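# Move one lens from tray onto microscope plate

## Task

Lift a single lens out of the transparent tray and set it down on the black plate of the microscope stand, while every remaining lens stays seated in its own pocket.

## Robot and tools

Robot: two arms, left_arm and right_arm, in a physics simulation. right_arm has a right hand, left_arm a mirrored left hand. Each hand has index, middle and ring fingers plus a thumb, 16 motors in all. Nominal bases: left_arm about (+0.002, +0.358, 0) m, right_arm about (-0.036, -0.335, 0) m. A camera stand sits behind the arms.

Frames. Positions, orientations (quat wxyz), velocities and move targets are reported in the scene frame: origin on the table top midway between the bases, +z up, +x out over the table, left_arm on the +y side. Image left/right is not arm left/right. Offsets are applied along the current Hand target's own axes. Hand-point axes (right hand): +z runs along straight fingers toward the tips, +y points out of the palm face, +x crosses the palm away from the thumb. On the left hand +x points toward the thumb. The palm face is at y = -0.062 m; straight fingertips reach about 0.12 m past the hand point. A rigid mast sits at the wrist on the palm side and can strike things.

The 48-number row (used by execute_actions and move). All values are plain numbers in [-1, 1]. Layout: left_arm dx, dy, dz, rx, ry, rz; then 16 left hand motor values; left current_limit, left speed; then the same 24 for right_arm. Both arms are always in every row. The six arm values are an offset, not a pose: 1.0 equals 0.6 m of translation or 180 degrees, rx/ry/rz form one rotation vector. Sending six zeros re-requests the current Hand target.

Hand motor order (per hand): index_mcp, index_abd, index_pip, index_dip, middle_mcp, middle_abd, middle_pip, middle_dip, ring_mcp, ring_abd, ring_pip, ring_dip, thumb_cmc, thumb_axl, thumb_mcp, thumb_ipl. These are absolute goal angles scaled between each hinge's stops, not offsets; 0 is a real goal. Moving toward -1 bends a finger toward the palm (_mcp, _pip, _dip) or swings it away from the thumb (_abd). Straight values: _mcp +0.75, _abd 0.00, _pip +0.58, _dip +0.70, thumb_cmc +0.71, thumb_axl +0.68, thumb_mcp +0.23, thumb_ipl +0.17. thumb_cmc toward -1 brings the thumb in front of the palm. current_limit maps -1..+1 to 0..550 mA (floor 11 mA); speed sets the goal rate to (speed+1)/2 of 8.5 rad/s. Defaults at start: +0.4 and -0.6. To leave a hand unchanged, copy back its hand_goal, hand_current_limit and hand_speed.

Tools.
execute_actions(actions, cameras): actions is a list of actions; each action is up to 15 rows, each row one 1/30 s step; a short action repeats its last row. Every row's offset counts from the Hand target at that action's start, so repeating an action keeps moving. An empty list returns state and images.
move(target, speed, blend, stop_force, zero, blocking, cameras): straight-line path toward a target given as one 48-number row or a list of up to 15 rows; every row is an offset from the Hand targets at the move's start, not from the previous row. speed is path top speed in m/s, 0.002 to 3.6 (default 0.25), rotation limited to twice that in rad/s; one value or one per target. blend in metres rounds corners (0 = stop at each). stop_force, 3 to 120 N, ends an arm's path when its wrist sensor feels that much resistance; unreliable when the hand rotates and for light objects that slide. Omit it when pulling away from something being pressed. zero (default true) re-zeros the sensor before the move. blocking=false returns early, not allowed with stop_force. Moves last at least 0.5 s, at most 10 s, and ignore obstacles and the other arm. Hand values in later list rows are applied on arrival; keep them identical across rows when using stop_force.
wait(seconds 0 to 10, cameras): lets time pass holding commands.
stop(cameras): brakes a running move.
zoom_image(camera, region [x0, y0, x1, y1] pixels, top-left origin, at most 504 x 504): closer view of cam_high (504x504), cam_left_wrist or cam_right_wrist (672x504).
zero_wrist_force(arm): re-zeros that arm's force sensor.
finished_scene(scene 1 or 2): ends the scene irreversibly; call only once the lens rests on the plate unaided.

Results. Per arm: end_effector_position (m), end_effector_quat_wxyz, velocities, Hand target (the last commanded pose after clipping; next offsets count from it), joint positions and torques, Wrist force/torque in the end-effector axes plus a peak line. Per hand: hand_goal, hand_measured, hand_current_ma (positive pushes toward -1), hand_state words moving, goal, blocked, overload. A move adds a "move:" line: done, off_target, moving, held or fault, plus limits=paced (pose clipped) or limits=held (steps withheld). The hand point often stops short of its Hand target; send the missing distance as a further offset. Orientation commands are clipped to 32 degrees from the measured orientation per step.

Avoid. Targets even slightly past a firm contact can trigger this; approach slowly. Keep the arms from touching each other; the clearance check does not stop fingers. A motor drawing 495 mA or more for 5 s shuts down for 10 s, so grip with moderate current. Long stretched holds heat motors; at 85 °C the arm brakes for 30-60 s. Do not route paths near an arm's own base. Do not drop the lens from height, release it while moving, slam anything, or knock other lenses out of their pockets. Anything ending up off the table fails the scene. Loose objects may occasionally be nudged by disturbances.

Each tool is called after "Emit:" as name([rows], argument=value, ...), one row to a line, values as JSON.

## Session

Emit:
execute_actions(actions=[])

Scene clock: 0.00 s.
left_arm: end_effector_position=(+0.2244, +0.1026, +0.2552) hand_goal=(+0.754, +0.000, +0.576, +0.696, +0.754, +0.000, +0.576, +0.696, +0.754, +0.000, +0.576, +0.696, +0.714, +0.678, +0.226, +0.168) hand_measured=(+0.754, +0.000, +0.576, +0.696, +0.754, +0.000, +0.576, +0.696, +0.754, +0.000, +0.576, +0.696, +0.714, +0.678, +0.226, +0.168) hand_current_ma=(+0, +0, +0, +0, +0, +0, +0, +0, +0, +0, +0, +0, +0, +0, +0, +0) hand_state=(goal, goal, goal, goal, goal, goal, goal, goal, goal, goal, goal, goal, goal, goal, goal, goal) hand_current_limit=0.40 hand_speed=-0.60 end_effector_quat_wxyz=(+0.130, +0.926, +0.270, -0.231) | right_arm: end_effector_position=(+0.2021, -0.1241, +0.2085) hand_goal=(+0.754, +0.000, +0.576, +0.696, +0.754, +0.000, +0.576, +0.696, +0.754, +0.000, +0.576, +0.696, +0.714, +0.678, +0.226, +0.168) hand_measured=(+0.754, +0.000, +0.576, +0.696, +0.754, +0.000, +0.576, +0.696, +0.754, +0.000, +0.576, +0.696, +0.714, +0.678, +0.226, +0.168) hand_current_ma=(+0, +0, +0, +0, +0, +0, +0, +0, +0, +0, +0, +0, +0, +0, +0, +0) hand_state=(goal, goal, goal, goal, goal, goal, goal, goal, goal, goal, goal, goal, goal, goal, goal, goal) hand_current_limit=0.40 hand_speed=-0.60 end_effector_quat_wxyz=(+0.056, +0.641, -0.651, -0.404)
Joint positions: left_arm=[3.237 -0.927 -2.234 -1.977 1.233 1.17] | right_arm=[-0.131 -1.504 2.092 -1.406 -1.153 2.911]
Joint velocities: within noise
Joint torques (N m): no reading
Wrist force (N): no reading
Wrist torque (N m): no reading
Wrist force, peak (N): no reading
Hand target: left_arm +0.2244, +0.1026, +0.2552; +0.130, +0.926, +0.270, -0.231 | right_arm +0.2021, -0.1241, +0.2085; +0.056, +0.641, -0.651, -0.404

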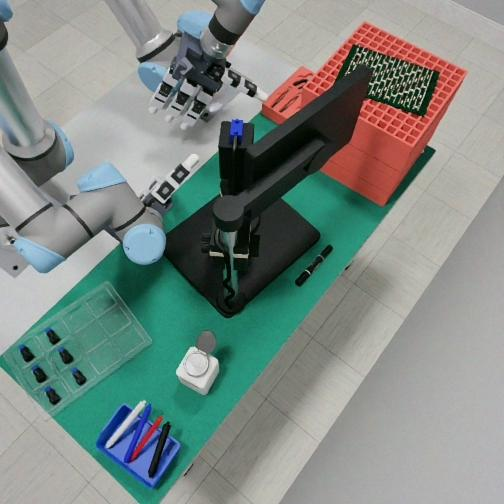

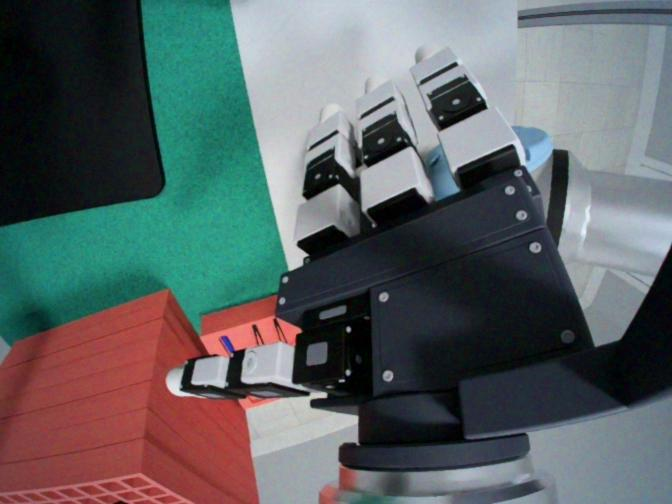

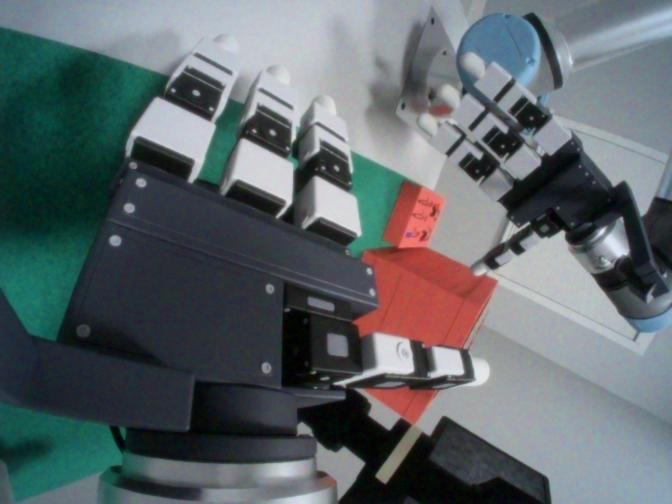

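Emit:
zoom_image(camera="cam_high", region=[0, 270, 170, 440])

Emit:
zoom_image(camera="cam_high", region=[140, 100, 370, 330])

Scaled by 2.965 from the camera's 504x504 image, which has a finer 720x720 frame.

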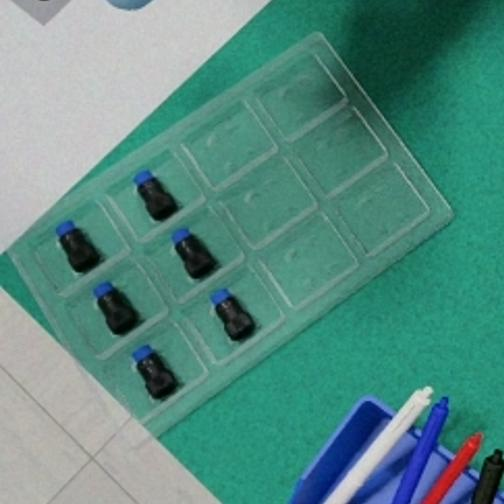

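Scaled by 2.191 from the camera's 504x504 image, which has a finer 720x720 frame.

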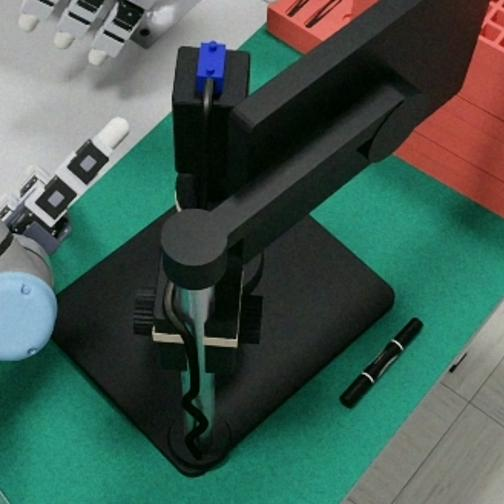

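Emit:
zoom_image(camera="cam_high", region=[0, 320, 100, 420])

Scaled by 5.040 from the camera's 504x504 image, which has a finer 720x720 frame.

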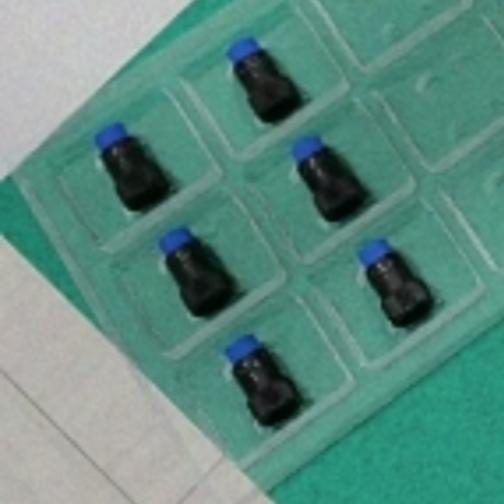

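Emit:
move(target=[0,0,0,0,0,0,0.754,0,0.576,0.696,0.754,0,0.576,0.696,0.754,0,0.576,0.696,0.714,0.678,0.226,0.168,0.4,-0.6,0.4498,0.1113,-0.3040,0.2366,0.1265,0.0893,0.754,0,0.576,0.696,0.754,0,0.576,0.696,0.479,0,-0.81,-0.464,0.714,0.678,0.226,0.168,0.4,-0.6], cameras=["all"])

Scene clock: 213.33 s.
left_arm: end_effector_position=(+0.2244, +0.1026, +0.2552) hand_goal=(+0.754, +0.000, +0.576, +0.696, +0.754, +0.000, +0.576, +0.696, +0.754, +0.000, +0.576, +0.696, +0.714, +0.678, +0.226, +0.168) hand_measured=(+0.754, +0.000, +0.576, +0.696, +0.754, +0.000, +0.576, +0.696, +0.754, +0.000, +0.576, +0.696, +0.714, +0.678, +0.224, +0.168) hand_current_ma=(-2, +0, +1, +0, -2, +0, +1, +0, -2, +0, +1, +0, +0, -2, -4, -1) hand_state=(goal, goal, goal, goal, goal, goal, goal, goal, goal, goal, goal, goal, goal, goal, goal, goal) hand_current_limit=0.40 hand_speed=-0.60 end_effector_quat_wxyz=(+0.130, +0.926, +0.270, -0.231) | right_arm: end_effector_position=(+0.2105, -0.4538, +0.2501) hand_goal=(+0.754, +0.000, +0.576, +0.696, +0.754, +0.000, +0.576, +0.696, +0.480, +0.000, -0.810, -0.464, +0.714, +0.678, +0.226, +0.168) hand_measured=(+0.756, +0.000, +0.576, +0.696, +0.756, +0.000, +0.576, +0.696, +0.488, +0.000, -0.804, -0.462, +0.716, +0.678, +0.224, +0.168) hand_current_ma=(+0, +0, +0, +0, +0, +0, +0, +0, +4, +0, +2, +1, +1, +0, +0, +0) hand_state=(goal, goal, goal, goal, goal, goal, goal, goal, goal, goal, goal, goal, goal, goal, goal, goal) hand_current_limit=0.40 hand_speed=-0.60 end_effector_quat_wxyz=(+0.000, -0.588, +0.809, +0.000)
Joint positions: left_arm=[3.237 -0.927 -2.234 -1.977 1.233 1.17] | right_arm=[-0.91 -1.926 2.135 -1.779 -1.572 2.597]
Joint torques (N m): left_arm=[0.11 -2.63 21.31 1.5 -0.52 -0.07] | right_arm=[-13.15 7.03 -32.61 -4.47 2.35 -1.88]
Wrist force (N): left_arm=[-0.2 0.1 -0.1] | right_arm=[0.6 -0.2 -0.6]
Wrist torque (N m): left_arm=[0.03 0.02 -0.01] | right_arm=[-0.02 0.02 -0.11]
Wrist force, peak (N): left_arm=[-0.4 0.5 0.1] | right_arm=[1.6 -0.4 -0.8]
Hand target: left_arm +0.2244, +0.1026, +0.2552; +0.130, +0.926, +0.270, -0.231 | right_arm +0.2106, -0.4539, +0.2501; +0.000, -0.588, +0.809, +0.000
Off the commanded pose: left_arm 0.000 m, 0 deg | right_arm 0.000 m, 0 deg.
move: done
camera_calibration:
cam_right_wrist: T_world_to_cam=[[-0.351242, 0.934577, 0.0565277, 0.511432], [0.540996, 0.153306, 0.826935, -0.326406], [0.764168, 0.321036, -0.55945, 0.243049], [0, 0, 0, 1]] pos_world=[0.170491, -0.50596, 0.37698]

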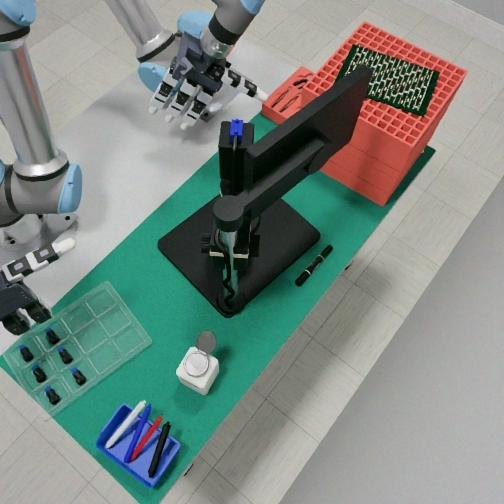

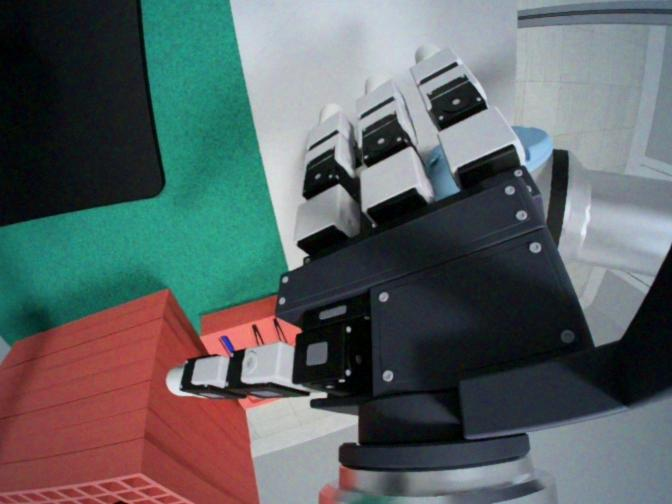

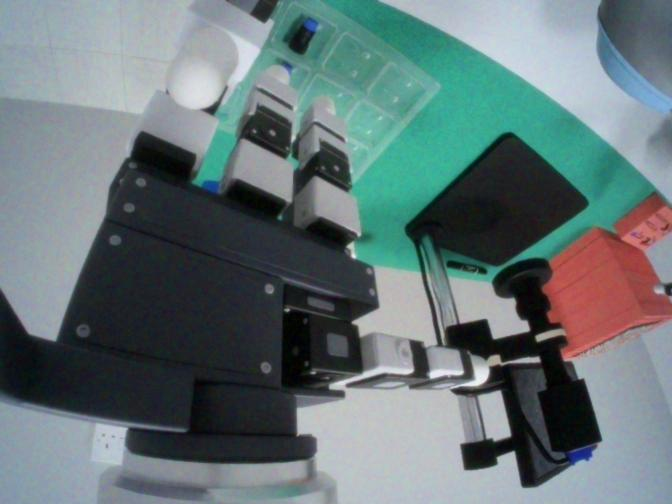

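Emit:
zoom_image(camera="cam_right_wrist", region=[200, 0, 460, 195])

Emit:
zoom_image(camera="cam_right_wrist", region=[400, 110, 672, 500])

Scaled by 1.938 from the camera's 672x504 image, which has a finer 960x720 frame.

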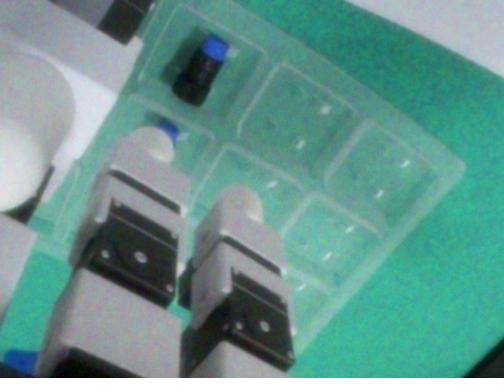

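Scaled by 1.292 from the camera's 672x504 image, which has a finer 960x720 frame.

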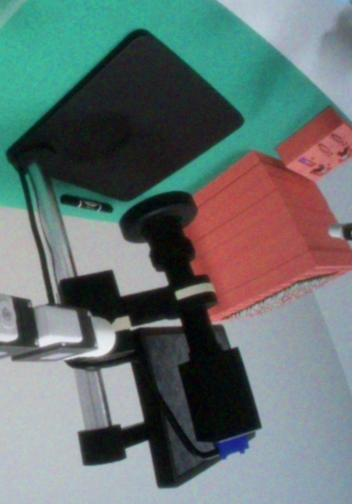

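Emit:
move(target=[0,0,0,0,0,0,0.754,0,0.576,0.696,0.754,0,0.576,0.696,0.754,0,0.576,0.696,0.714,0.678,0.226,0.168,0.4,-0.6,0,0,0.13,0,0,0,0.754,0,0.576,0.696,0.754,0,0.576,0.696,0.479,0,-0.81,-0.464,0.714,0.678,0.226,0.168,0.4,-0.6], cameras=["cam_high","cam_right_wrist"])

Emit:
zoom_image(camera="cam_right_wrist", region=[200, 0, 400, 150])

Emit:
zoom_image(camera="cam_high", region=[0, 280, 120, 400])

Scene clock: 232.20 s.
left_arm: end_effector_position=(+0.2244, +0.1026, +0.2552) hand_goal=(+0.754, +0.000, +0.576, +0.696, +0.754, +0.000, +0.576, +0.696, +0.754, +0.000, +0.576, +0.696, +0.714, +0.678, +0.226, +0.168) hand_measured=(+0.754, +0.000, +0.576, +0.696, +0.754, +0.000, +0.576, +0.696, +0.754, +0.000, +0.576, +0.696, +0.714, +0.678, +0.224, +0.168) hand_current_ma=(-2, +0, +1, +0, -2, +0, +1, +0, -2, +0, +1, +0, +0, -2, -4, -1) hand_state=(goal, goal, goal, goal, goal, goal, goal, goal, goal, goal, goal, goal, goal, goal, goal, goal) hand_current_limit=0.40 hand_speed=-0.60 end_effector_quat_wxyz=(+0.130, +0.926, +0.270, -0.231) | right_arm: end_effector_position=(+0.2105, -0.4539, +0.1721) hand_goal=(+0.754, +0.000, +0.576, +0.696, +0.754, +0.000, +0.576, +0.696, +0.480, +0.000, -0.810, -0.464, +0.714, +0.678, +0.226, +0.168) hand_measured=(+0.756, +0.000, +0.576, +0.696, +0.754, +0.000, +0.576, +0.696, +0.488, +0.000, -0.804, -0.462, +0.716, +0.678, +0.224, +0.168) hand_current_ma=(+0, +0, +0, +0, +0, +0, +0, +0, +4, +0, +2, +1, +1, +0, -1, +0) hand_state=(goal, goal, goal, goal, goal, goal, goal, goal, goal, goal, goal, goal, goal, goal, goal, goal) hand_current_limit=0.40 hand_speed=-0.60 end_effector_quat_wxyz=(+0.000, -0.588, +0.809, +0.000)
Joint positions: left_arm=[3.237 -0.927 -2.234 -1.977 1.233 1.17] | right_arm=[-0.911 -1.852 2.298 -2.016 -1.571 2.597]
Joint torques (N m): left_arm=[0.16 -2.77 21.48 1.53 -0.6 -0.06] | right_arm=[13.17 4.91 -11.06 -4.48 -2.3 1.59]
Wrist force (N): left_arm=[-0.2 0.1 0.2] | right_arm=[0.4 -0.3 -0.3]
Wrist torque (N m): left_arm=[-0.01 0.03 -0.02] | right_arm=[-0.07 0.03 -0.21]
Wrist force, peak (N): left_arm=[-0.4 0.3 0.3] | right_arm=[0.9 -0.6 -1.2]
Hand target: left_arm +0.2244, +0.1026, +0.2552; +0.130, +0.926, +0.270, -0.231 | right_arm +0.2105, -0.4539, +0.1721; +0.000, -0.588, +0.809, +0.000
Off the commanded pose: left_arm 0.000 m, 0 deg | right_arm 0.000 m, 0 deg.
move: done
camera_calibration:
cam_right_wrist: T_world_to_cam=[[-0.351171, 0.93461, 0.0564247, 0.515929], [0.540889, 0.153306, 0.827005, -0.261922], [0.764276, 0.32094, -0.559356, 0.199482], [0, 0, 0, 1]] pos_world=[0.170391, -0.50606, 0.29908]
Images, in order (width x height): cam_high 504x504, cam_right_wrist 672x504.

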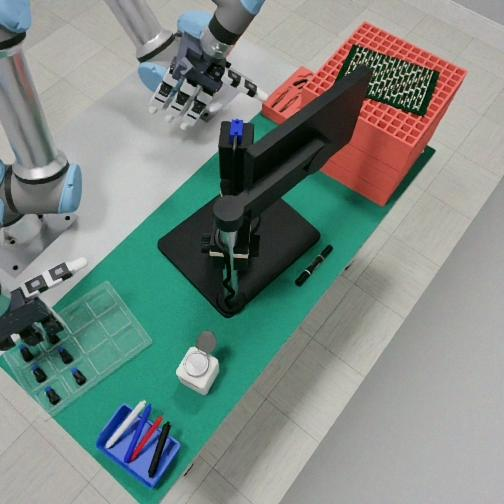

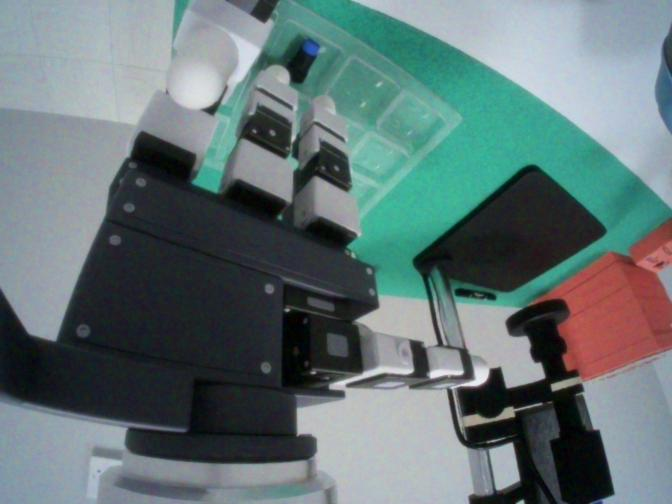

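Scaled by 2.520 from the camera's 672x504 image, which has a finer 960x720 frame.

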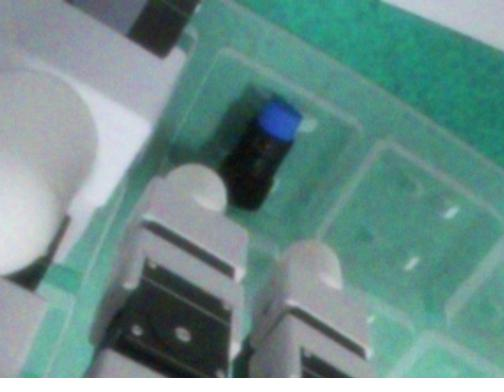

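Scaled by 4.200 from the camera's 504x504 image, which has a finer 720x720 frame.

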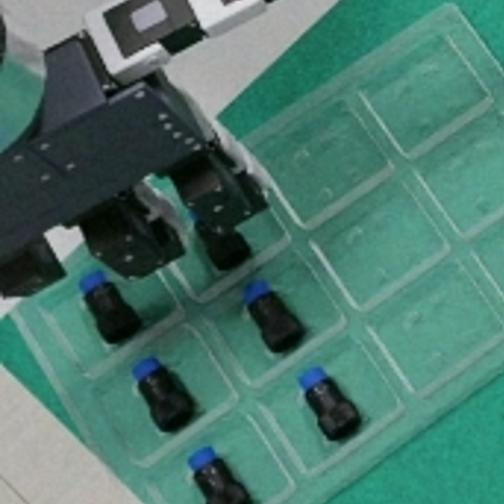

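Emit:
move(target=[0,0,0,0,0,0,0.754,0,0.576,0.696,0.754,0,0.576,0.696,0.754,0,0.576,0.696,0.714,0.678,0.226,0.168,0.4,-0.6,0.0217,0.0113,0.0333,0,0,-0.0333,0.754,0.045,0.576,0.696,0.754,-0.045,0.576,0.696,0.479,0,-0.81,-0.464,0.714,0.678,0.226,0.168,0.4,-0.6], cameras=["cam_high","cam_right_wrist"])

Emit:
zoom_image(camera="cam_right_wrist", region=[220, 0, 400, 135])

Emit:
zoom_image(camera="cam_high", region=[0, 290, 100, 390])

Scene clock: 269.10 s.
left_arm: end_effector_position=(+0.2244, +0.1026, +0.2552) hand_goal=(+0.754, +0.000, +0.576, +0.696, +0.754, +0.000, +0.576, +0.696, +0.754, +0.000, +0.576, +0.696, +0.714, +0.678, +0.226, +0.168) hand_measured=(+0.754, +0.000, +0.576, +0.696, +0.754, +0.000, +0.576, +0.696, +0.754, +0.000, +0.576, +0.696, +0.714, +0.678, +0.224, +0.168) hand_current_ma=(-2, +0, +1, +0, -2, +0, +1, +0, -2, +0, +1, +0, +0, -2, -4, -1) hand_state=(goal, goal, goal, goal, goal, goal, goal, goal, goal, goal, goal, goal, goal, goal, goal, goal) hand_current_limit=0.40 hand_speed=-0.60 end_effector_quat_wxyz=(+0.130, +0.926, +0.270, -0.231) | right_arm: end_effector_position=(+0.2000, -0.4641, +0.1521) hand_goal=(+0.754, +0.046, +0.576, +0.696, +0.754, -0.044, +0.576, +0.696, +0.480, +0.000, -0.810, -0.464, +0.714, +0.678, +0.226, +0.168) hand_measured=(+0.756, +0.042, +0.576, +0.696, +0.754, -0.040, +0.576, +0.696, +0.488, +0.000, -0.804, -0.462, +0.716, +0.678, +0.224, +0.168) hand_current_ma=(+0, -1, +0, +0, +0, +1, +0, +0, +4, +0, +2, +1, +1, +0, -1, +0) hand_state=(goal, goal, goal, goal, goal, goal, goal, goal, goal, goal, goal, goal, goal, goal, goal, goal) hand_current_limit=0.40 hand_speed=-0.60 end_effector_quat_wxyz=(+0.000, -0.629, +0.777, +0.000)
Joint positions: left_arm=[3.237 -0.927 -2.234 -1.977 1.233 1.17] | right_arm=[-0.928 -1.835 2.344 -2.079 -1.572 2.475]
Joint torques (N m): left_arm=[0.34 -1.91 21.02 1.63 -0.67 -0.05] | right_arm=[-13.23 5.17 -10.88 -4.45 2.25 -1.49]
Wrist force (N): left_arm=[0.1 0.1 0.3] | right_arm=[0.7 -0.2 -0.4]
Wrist torque (N m): left_arm=[-0.01 -0.01 0.01] | right_arm=[-0.04 0.00 -0.09]
Wrist force, peak (N): left_arm=[-0.4 0.1 0.3] | right_arm=[0.7 -0.6 -0.7]
Hand target: left_arm +0.2244, +0.1026, +0.2552; +0.130, +0.926, +0.270, -0.231 | right_arm +0.2000, -0.4642, +0.1521; +0.000, -0.630, +0.777, +0.000
Off the commanded pose: left_arm 0.000 m, 0 deg | right_arm 0.000 m, 0 deg.
move: done
camera_calibration:
cam_right_wrist: T_world_to_cam=[[-0.446631, 0.892928, 0.0565768, 0.522752], [0.522024, 0.20871, 0.827001, -0.208694], [0.726644, 0.398899, -0.559346, 0.243258], [0, 0, 0, 1]] pos_world=[0.165659, -0.520258, 0.27908]
Images, in order (width x height): cam_high 504x504, cam_right_wrist 672x504.

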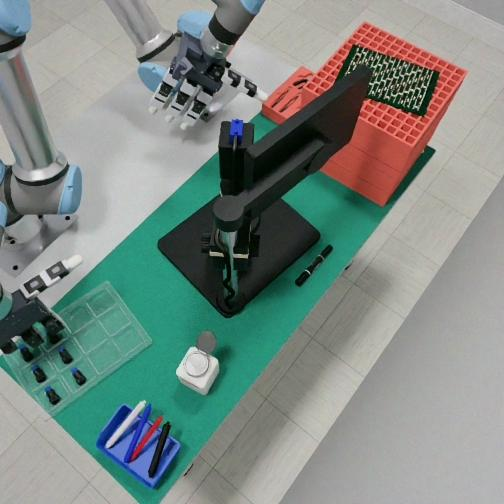

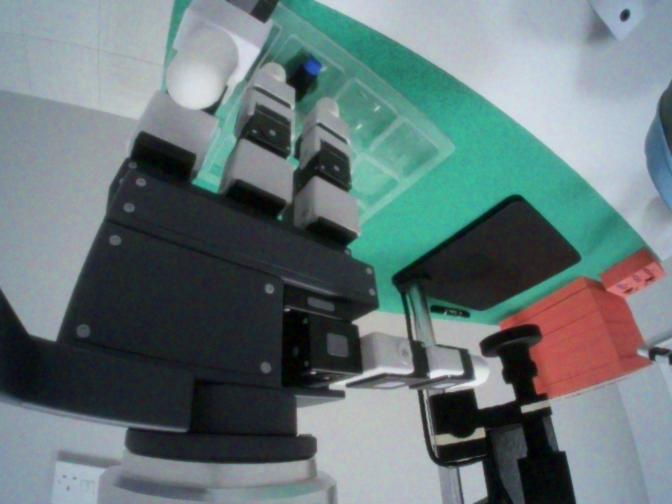

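Scaled by 2.800 from the camera's 672x504 image, which has a finer 960x720 frame.

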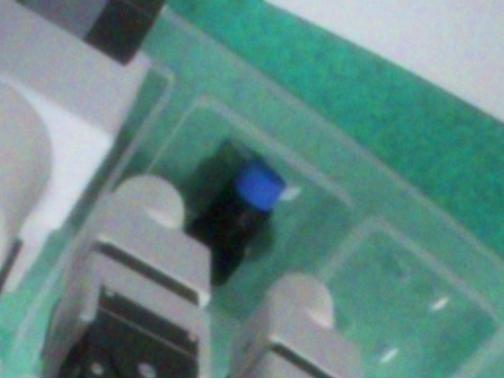

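Scaled by 5.040 from the camera's 504x504 image, which has a finer 720x720 frame.

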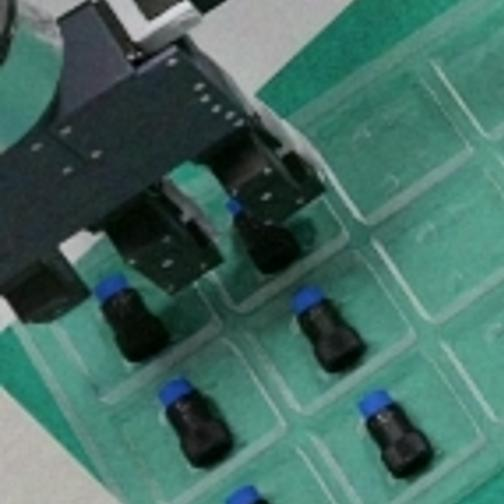

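Emit:
zoom_image(camera="cam_right_wrist", region=[260, 40, 350, 120])

Scaled by 5.600 from the camera's 672x504 image, which has a finer 960x720 frame.

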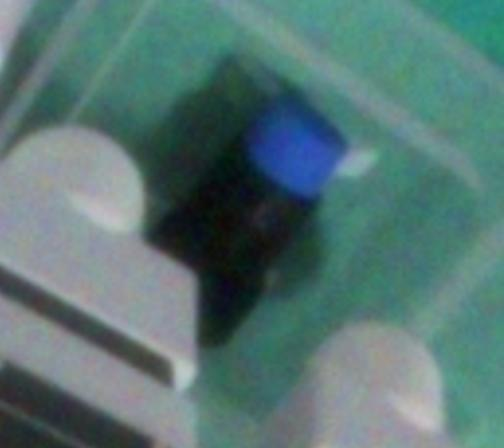

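Emit:
move(target=[0,0,0,0,0,0,0.754,0,0.576,0.696,0.754,0,0.576,0.696,0.754,0,0.576,0.696,0.714,0.678,0.226,0.168,0.4,-0.6,0.0017,-0.0148,0.03,0,0,0,0.754,0.045,0.576,0.696,0.754,-0.045,0.576,0.696,0.479,0,-0.81,-0.464,0.714,0.678,0.226,0.168,0.4,-0.6], cameras=["cam_high","cam_right_wrist"], stop_force=4, speed=0.04)

Emit:
zoom_image(camera="cam_right_wrist", region=[240, 30, 360, 130])

Emit:
zoom_image(camera="cam_high", region=[0, 300, 90, 390])

Scene clock: 292.90 s.
left_arm: end_effector_position=(+0.2244, +0.1026, +0.2552) hand_goal=(+0.754, +0.000, +0.576, +0.696, +0.754, +0.000, +0.576, +0.696, +0.754, +0.000, +0.576, +0.696, +0.714, +0.678, +0.226, +0.168) hand_measured=(+0.754, +0.000, +0.576, +0.696, +0.754, +0.000, +0.576, +0.696, +0.754, +0.000, +0.576, +0.696, +0.714, +0.678, +0.224, +0.168) hand_current_ma=(-2, +0, +1, +0, -2, +0, +1, +0, -2, +0, +1, +0, +0, -2, -4, -1) hand_state=(goal, goal, goal, goal, goal, goal, goal, goal, goal, goal, goal, goal, goal, goal, goal, goal) hand_current_limit=0.40 hand_speed=-0.60 end_effector_quat_wxyz=(+0.130, +0.926, +0.270, -0.231) | right_arm: end_effector_position=(+0.2051, -0.4658, +0.1410) hand_goal=(+0.754, +0.046, +0.576, +0.696, +0.754, -0.044, +0.576, +0.696, +0.480, +0.000, -0.810, -0.464, +0.714, +0.678, +0.226, +0.168) hand_measured=(+0.754, +0.038, +0.576, +0.696, +0.754, -0.042, +0.576, +0.694, +0.488, +0.000, -0.804, -0.462, +0.716, +0.678, +0.224, +0.168) hand_current_ma=(+0, -2, +0, +0, +0, +0, +0, +0, +4, +0, +2, +1, +0, +0, -1, +0) hand_state=(goal, goal, goal, goal, goal, goal, goal, goal, goal, goal, goal, goal, goal, goal, goal, goal) hand_current_limit=0.40 hand_speed=-0.60 end_effector_quat_wxyz=(+0.000, -0.630, +0.777, +0.000)
Joint positions: left_arm=[3.237 -0.927 -2.234 -1.977 1.233 1.17] | right_arm=[-0.92 -1.8 2.352 -2.122 -1.571 2.483]
Joint torques (N m): left_arm=[0.24 -1.91 21.57 1.71 -0.6 0.11] | right_arm=[-14.12 -19.16 -28.9 -0.07 -2.37 -1.71]
Wrist force (N): left_arm=[-0.1 0.3 0.0] | right_arm=[0.0 -0.4 -4.3]
Wrist torque (N m): left_arm=[0.03 0.02 -0.01] | right_arm=[0.28 0.10 -0.15]
Wrist force, peak (N): left_arm=[-0.6 0.2 -0.2] | right_arm=[0.2 -1.4 -38.2]
Hand target: left_arm +0.2244, +0.1026, +0.2552; +0.130, +0.926, +0.270, -0.231 | right_arm +0.2051, -0.4658, +0.1410; +0.000, -0.630, +0.777, +0.000 (not the last commanded pose)
Off the commanded pose: left_arm 0.000 m, 0 deg | right_arm 0.008 m, 0 deg.
move: contact (right_arm)
camera_calibration:
cam_right_wrist: T_world_to_cam=[[-0.446788, 0.892845, 0.0566441, 0.527141], [0.521914, 0.208699, 0.827074, -0.201829], [0.726627, 0.39909, -0.559232, 0.234093], [0, 0, 0, 1]] pos_world=[0.170759, -0.521958, 0.26798]
Images, in order (width x height): cam_high 504x504, cam_right_wrist 672x504.

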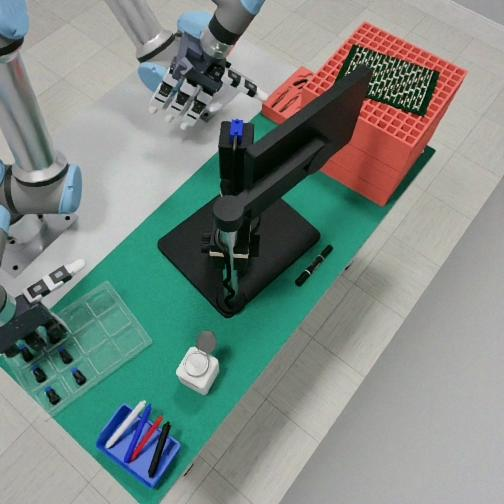

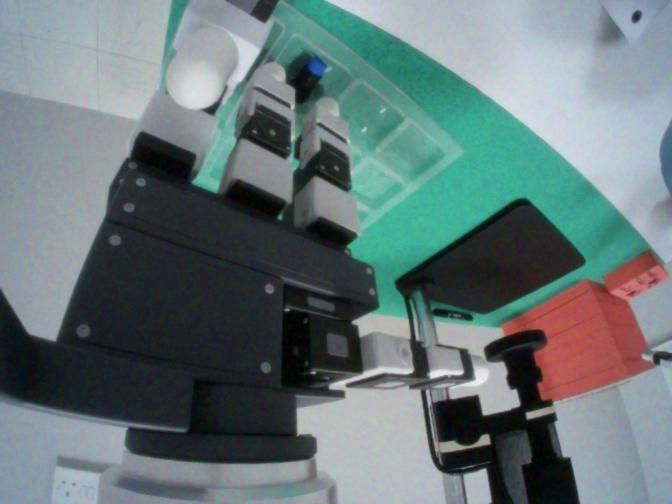

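Scaled by 4.200 from the camera's 672x504 image, which has a finer 960x720 frame.

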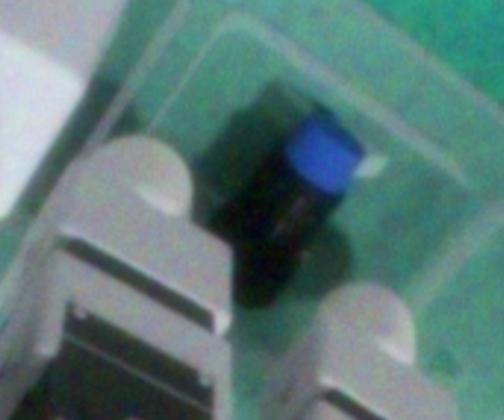

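Scaled by 5.600 from the camera's 504x504 image, which has a finer 720x720 frame.

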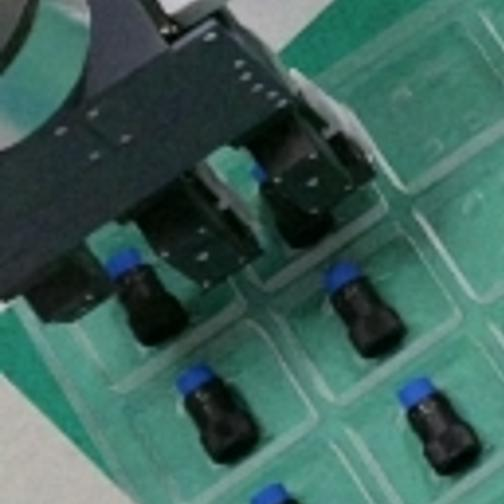

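Emit:
move(target=[0,0,0,0,0,0,0.754,0,0.576,0.696,0.754,0,0.576,0.696,0.754,0,0.576,0.696,0.714,0.678,0.226,0.168,0.4,-0.6,0,0,-0.01,0,0,0,0.754,-0.025,0.576,0.696,0.754,0.025,0.576,0.696,0.479,0,-0.81,-0.464,0.714,0.678,0.226,0.168,0.4,-0.6], cameras=["cam_high","cam_right_wrist"], speed=0.1)

Emit:
zoom_image(camera="cam_right_wrist", region=[260, 30, 360, 130])

Emit:
zoom_image(camera="cam_high", region=[20, 310, 80, 370])

Scene clock: 316.93 s.
left_arm: end_effector_position=(+0.2244, +0.1026, +0.2552) hand_goal=(+0.754, +0.000, +0.576, +0.696, +0.754, +0.000, +0.576, +0.696, +0.754, +0.000, +0.576, +0.696, +0.714, +0.678, +0.226, +0.168) hand_measured=(+0.754, +0.000, +0.576, +0.696, +0.754, +0.000, +0.576, +0.696, +0.754, +0.000, +0.576, +0.696, +0.714, +0.678, +0.224, +0.168) hand_current_ma=(-2, +0, +1, +0, -2, +0, +1, +0, -2, +0, +1, +0, +0, -2, -4, -1) hand_state=(goal, goal, goal, goal, goal, goal, goal, goal, goal, goal, goal, goal, goal, goal, goal, goal) hand_current_limit=0.40 hand_speed=-0.60 end_effector_quat_wxyz=(+0.130, +0.926, +0.270, -0.231) | right_arm: end_effector_position=(+0.2051, -0.4659, +0.1469) hand_goal=(+0.754, -0.024, +0.576, +0.696, +0.754, +0.026, +0.576, +0.696, +0.480, +0.000, -0.810, -0.464, +0.714, +0.678, +0.226, +0.168) hand_measured=(+0.754, -0.020, +0.576, +0.696, +0.754, +0.022, +0.576, +0.694, +0.488, +0.000, -0.804, -0.462, +0.716, +0.678, +0.224, +0.168) hand_current_ma=(+0, +1, +0, +0, +0, -1, +0, +0, +4, +0, +2, +1, +0, +0, -1, +0) hand_state=(goal, goal, goal, goal, goal, goal, goal, goal, goal, goal, goal, goal, goal, goal, goal, goal) hand_current_limit=0.40 hand_speed=-0.60 end_effector_quat_wxyz=(+0.000, -0.630, +0.777, +0.000)
Joint positions: left_arm=[3.237 -0.927 -2.234 -1.977 1.233 1.17] | right_arm=[-0.92 -1.81 2.342 -2.102 -1.571 2.483]
Joint torques (N m): left_arm=[0.21 -2.08 21.51 1.8 -0.68 0.13] | right_arm=[-9.11 -19.7 -30.44 -0.4 -0.85 -0.81]
Wrist force (N): left_arm=[-0.1 0.1 0.0] | right_arm=[0.6 -0.4 -0.2]
Wrist torque (N m): left_arm=[0.00 0.01 0.00] | right_arm=[-0.08 0.01 -0.10]
Wrist force, peak (N): left_arm=[-0.5 -0.1 0.3] | right_arm=[0.4 -0.5 -4.7]
Hand target: left_arm +0.2244, +0.1026, +0.2552; +0.130, +0.926, +0.270, -0.231 | right_arm +0.2051, -0.4658, +0.1470; +0.000, -0.630, +0.777, +0.000
Off the commanded pose: left_arm 0.000 m, 0 deg | right_arm 0.000 m, 0 deg.
move: done
camera_calibration:
cam_right_wrist: T_world_to_cam=[[-0.446788, 0.892845, 0.0566441, 0.526897], [0.521914, 0.208699, 0.827074, -0.206687], [0.726627, 0.39909, -0.559232, 0.237433], [0, 0, 0, 1]] pos_world=[0.170759, -0.522058, 0.27388]
Images, in order (width x height): cam_high 504x504, cam_right_wrist 672x504.

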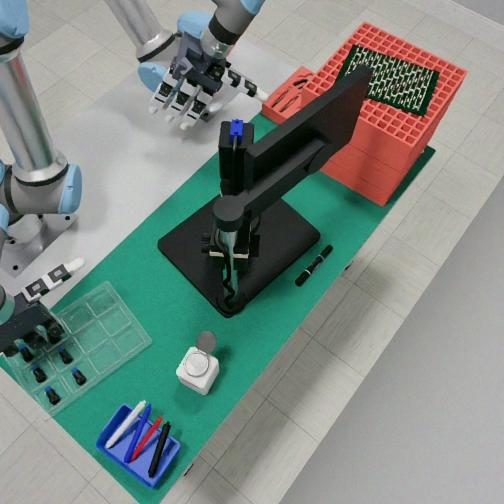

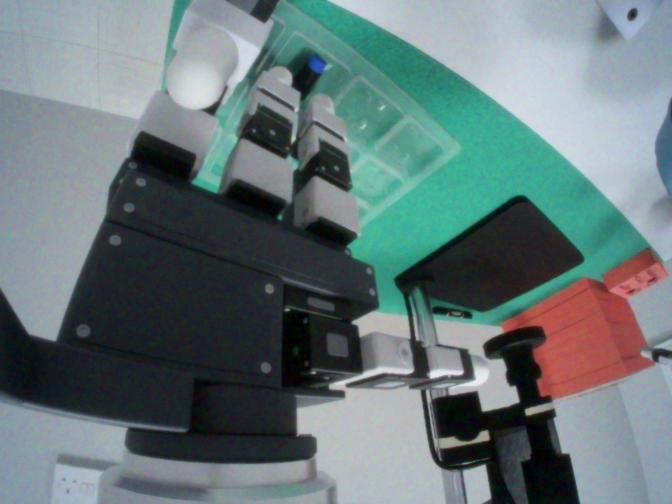

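Scaled by 5.040 from the camera's 672x504 image, which has a finer 960x720 frame.

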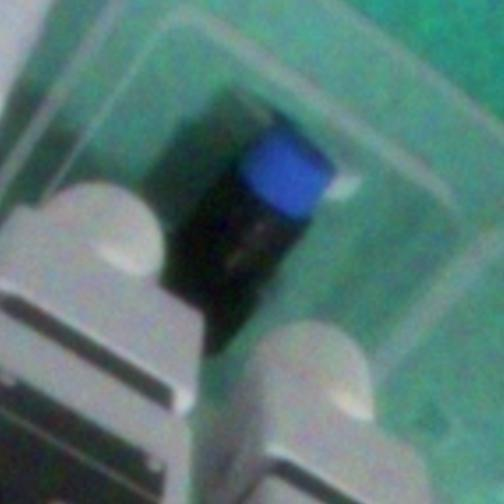

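Scaled by 8.400 from the camera's 504x504 image, which has a finer 720x720 frame.

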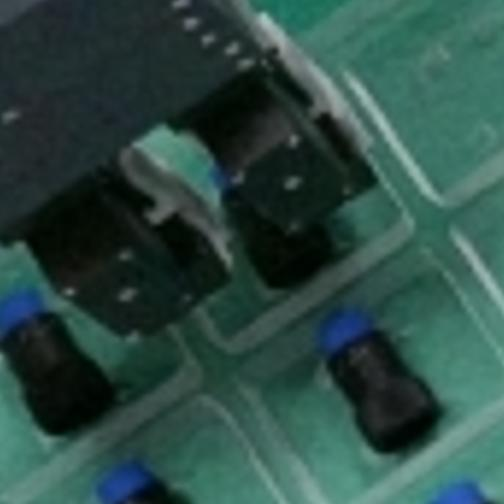

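Emit:
move(target=[0,0,0,0,0,0,0.754,0,0.576,0.696,0.754,0,0.576,0.696,0.754,0,0.576,0.696,0.714,0.678,0.226,0.168,0.4,-0.6,0,0,0.03,0,0,0,0.754,-0.025,0.576,0.696,0.754,0.025,0.576,0.696,0.479,0,-0.81,-0.464,0.714,0.678,0.226,0.168,-0.2,-0.6], cameras=["cam_high","cam_right_wrist"], stop_force=3, speed=0.01)

Emit:
zoom_image(camera="cam_right_wrist", region=[260, 30, 360, 130])

Emit:
zoom_image(camera="cam_high", region=[20, 310, 80, 370])

Scene clock: 332.97 s.
left_arm: end_effector_position=(+0.2244, +0.1026, +0.2552) hand_goal=(+0.754, +0.000, +0.576, +0.696, +0.754, +0.000, +0.576, +0.696, +0.754, +0.000, +0.576, +0.696, +0.714, +0.678, +0.226, +0.168) hand_measured=(+0.754, +0.000, +0.576, +0.696, +0.754, +0.000, +0.576, +0.696, +0.754, +0.000, +0.576, +0.696, +0.714, +0.678, +0.224, +0.168) hand_current_ma=(-2, +0, +1, +0, -2, +0, +1, +0, -2, +0, +1, +0, +0, -2, -4, -1) hand_state=(goal, goal, goal, goal, goal, goal, goal, goal, goal, goal, goal, goal, goal, goal, goal, goal) hand_current_limit=0.40 hand_speed=-0.60 end_effector_quat_wxyz=(+0.130, +0.926, +0.270, -0.231) | right_arm: end_effector_position=(+0.2051, -0.4658, +0.1349) hand_goal=(+0.754, -0.024, +0.576, +0.696, +0.754, +0.026, +0.576, +0.696, +0.480, +0.000, -0.810, -0.464, +0.714, +0.678, +0.226, +0.168) hand_measured=(+0.754, -0.028, +0.576, +0.696, +0.754, +0.038, +0.576, +0.694, +0.488, +0.000, -0.804, -0.462, +0.716, +0.678, +0.224, +0.168) hand_current_ma=(+0, -1, +0, +0, +0, +5, +0, +0, +4, +0, +2, +1, +0, +0, -1, +0) hand_state=(goal, goal, goal, goal, goal, goal, goal, goal, goal, goal, goal, goal, goal, goal, goal, goal) hand_current_limit=-0.20 hand_speed=-0.60 end_effector_quat_wxyz=(+0.000, -0.629, +0.777, +0.000)
Joint positions: left_arm=[3.237 -0.927 -2.234 -1.977 1.233 1.17] | right_arm=[-0.92 -1.789 2.363 -2.144 -1.571 2.483]
Joint torques (N m): left_arm=[0.12 -2.59 21.74 1.93 -0.67 0.27] | right_arm=[5.46 -20.49 -30.68 -0.52 2 -1.37]
Wrist force (N): left_arm=[-0.1 0.2 0.3] | right_arm=[0.4 -0.5 0.1]
Wrist torque (N m): left_arm=[0.00 0.03 0.00] | right_arm=[-0.10 -0.06 -0.11]
Wrist force, peak (N): left_arm=[-0.3 0.4 0.3] | right_arm=[0.5 -0.4 -6.0]
Hand target: left_arm +0.2244, +0.1026, +0.2552; +0.130, +0.926, +0.270, -0.231 | right_arm +0.2051, -0.4658, +0.1349; +0.000, -0.629, +0.777, +0.000 (not the last commanded pose)
Off the commanded pose: left_arm 0.000 m, 0 deg | right_arm 0.006 m, 0 deg.
move: contact (right_arm)
camera_calibration:
cam_right_wrist: T_world_to_cam=[[-0.446788, 0.892845, 0.0566441, 0.527493], [0.521914, 0.208699, 0.827074, -0.196701], [0.726627, 0.39909, -0.559232, 0.230626], [0, 0, 0, 1]] pos_world=[0.170759, -0.521958, 0.26178]
Images, in order (width x height): cam_high 504x504, cam_right_wrist 672x504.

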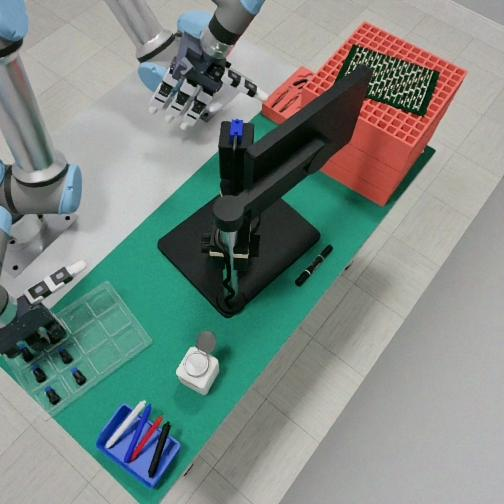

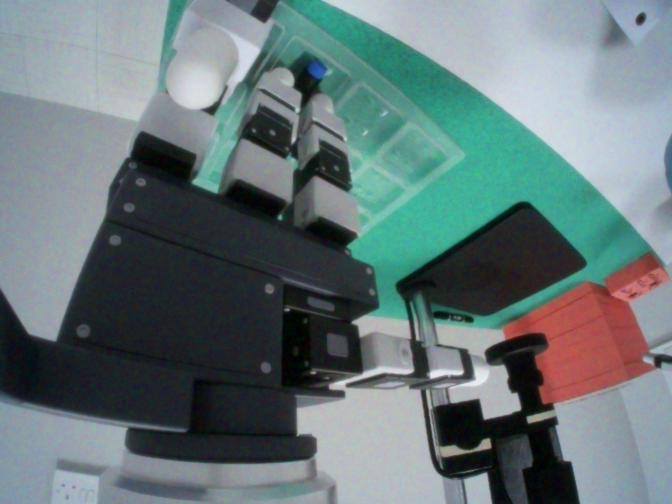

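Scaled by 5.040 from the camera's 672x504 image, which has a finer 960x720 frame.

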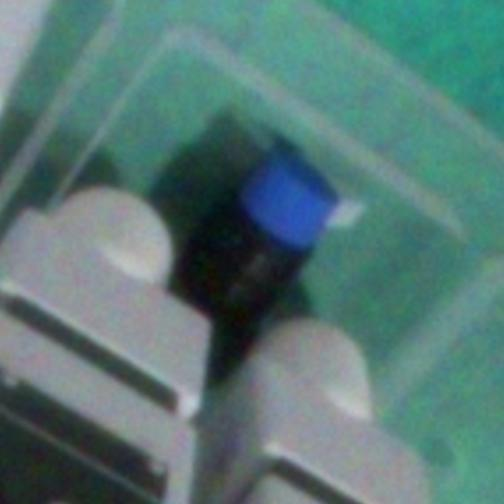

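Scaled by 8.400 from the camera's 504x504 image, which has a finer 720x720 frame.

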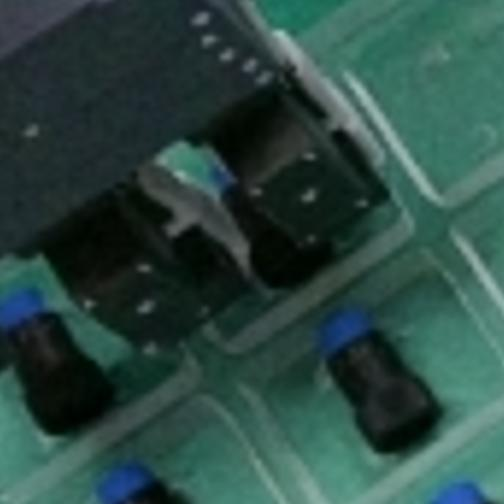

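Emit:
move(target=[0,0,0,0,0,0,0.754,0,0.576,0.696,0.754,0,0.576,0.696,0.754,0,0.576,0.696,0.714,0.678,0.226,0.168,0.4,-0.6,-0.0017,0,0.0117,0,0,0,0.754,-0.025,0.576,0.696,0.754,0.035,0.576,0.696,0.479,0,-0.81,-0.464,0.714,0.678,0.226,0.168,-0.2,-0.6], cameras=["cam_high","cam_right_wrist"], stop_force=6, speed=0.01)

Emit:
zoom_image(camera="cam_right_wrist", region=[260, 30, 360, 130])

Emit:
zoom_image(camera="cam_high", region=[20, 310, 80, 370])

Scene clock: 342.60 s.
left_arm: end_effector_position=(+0.2244, +0.1026, +0.2552) hand_goal=(+0.754, +0.000, +0.576, +0.696, +0.754, +0.000, +0.576, +0.696, +0.754, +0.000, +0.576, +0.696, +0.714, +0.678, +0.226, +0.168) hand_measured=(+0.754, +0.000, +0.576, +0.696, +0.754, +0.000, +0.576, +0.696, +0.754, +0.000, +0.576, +0.696, +0.714, +0.678, +0.224, +0.168) hand_current_ma=(-2, +0, +1, +0, -2, +0, +1, +0, -2, +0, +1, +0, +0, -2, -4, -1) hand_state=(goal, goal, goal, goal, goal, goal, goal, goal, goal, goal, goal, goal, goal, goal, goal, goal) hand_current_limit=0.40 hand_speed=-0.60 end_effector_quat_wxyz=(+0.130, +0.926, +0.270, -0.231) | right_arm: end_effector_position=(+0.2052, -0.4659, +0.1345) hand_goal=(+0.754, -0.024, +0.576, +0.696, +0.754, +0.036, +0.576, +0.696, +0.480, +0.000, -0.810, -0.464, +0.714, +0.678, +0.226, +0.168) hand_measured=(+0.754, -0.026, +0.576, +0.696, +0.754, +0.040, +0.576, +0.694, +0.488, +0.000, -0.804, -0.462, +0.716, +0.678, +0.224, +0.168) hand_current_ma=(+0, +0, +0, +0, +0, +1, +0, +0, +4, +0, +2, +1, +0, +0, -1, +0) hand_state=(goal, goal, goal, goal, goal, goal, goal, goal, goal, goal, goal, goal, goal, goal, goal, goal) hand_current_limit=-0.20 hand_speed=-0.60 end_effector_quat_wxyz=(+0.000, -0.630, +0.777, +0.000)
Joint positions: left_arm=[3.237 -0.927 -2.234 -1.977 1.233 1.17] | right_arm=[-0.92 -1.789 2.364 -2.146 -1.571 2.483]
Joint torques (N m): left_arm=[0.26 -2.15 22.12 1.92 -0.78 0.27] | right_arm=[-13.07 -20.21 -29.71 -0.39 1.9 -1.52]
Wrist force (N): left_arm=[-0.2 0.1 0.1] | right_arm=[0.8 -0.4 -2.4]
Wrist torque (N m): left_arm=[0.01 0.03 -0.01] | right_arm=[0.12 -0.03 -0.08]
Wrist force, peak (N): left_arm=[-0.2 0.5 0.2] | right_arm=[0.7 -0.7 -9.2]
Hand target: left_arm +0.2244, +0.1026, +0.2552; +0.130, +0.926, +0.270, -0.231 | right_arm +0.2052, -0.4659, +0.1345; +0.000, -0.630, +0.777, +0.000 (not the last commanded pose)
Off the commanded pose: left_arm 0.000 m, 0 deg | right_arm 0.007 m, 0 deg.
move: contact (right_arm)
camera_calibration:
cam_right_wrist: T_world_to_cam=[[-0.446956, 0.892791, 0.0561623, 0.527641], [0.521608, 0.209097, 0.827166, -0.196135], [0.726743, 0.399001, -0.559144, 0.230314], [0, 0, 0, 1]] pos_world=[0.170759, -0.521958, 0.261381]
Images, in order (width x height): cam_high 504x504, cam_right_wrist 672x504.

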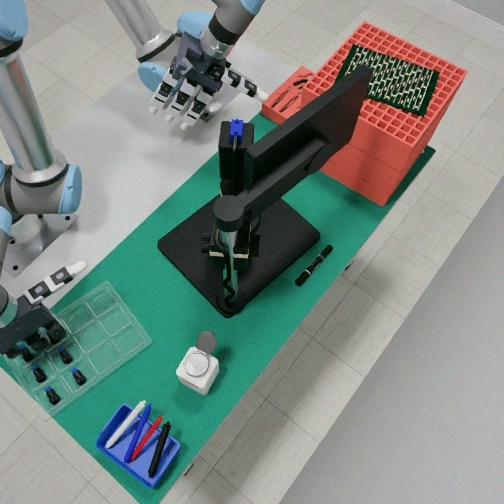

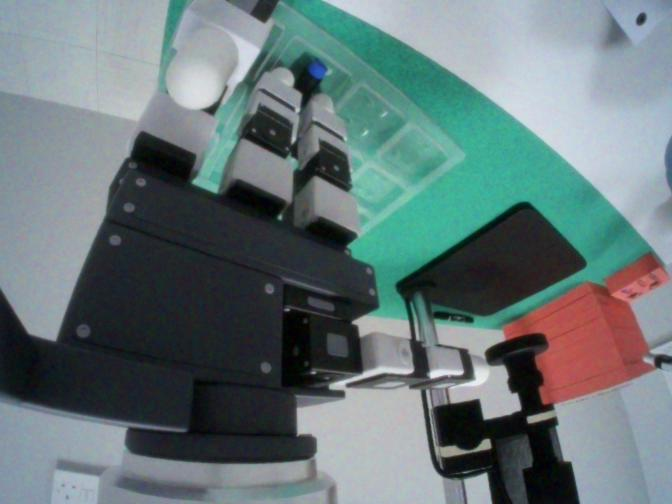

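Scaled by 5.040 from the camera's 672x504 image, which has a finer 960x720 frame.

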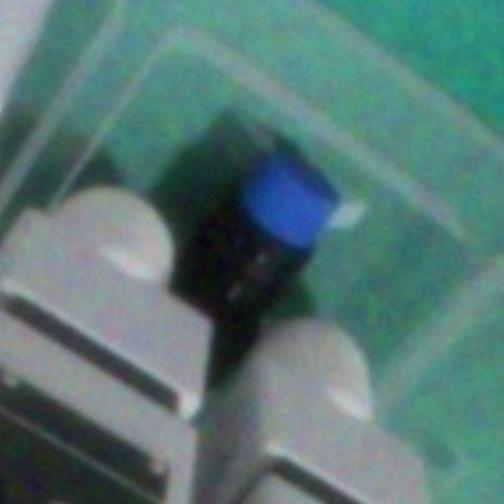

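Scaled by 8.400 from the camera's 504x504 image, which has a finer 720x720 frame.

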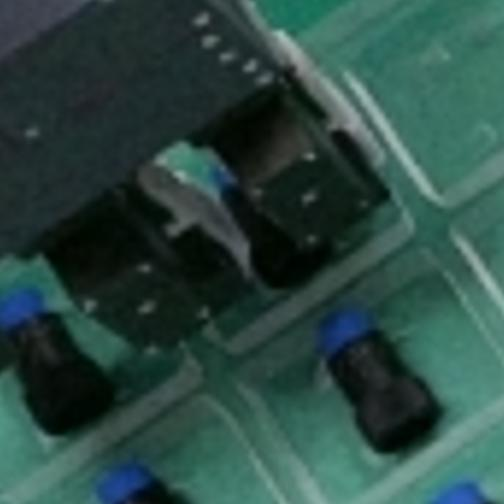

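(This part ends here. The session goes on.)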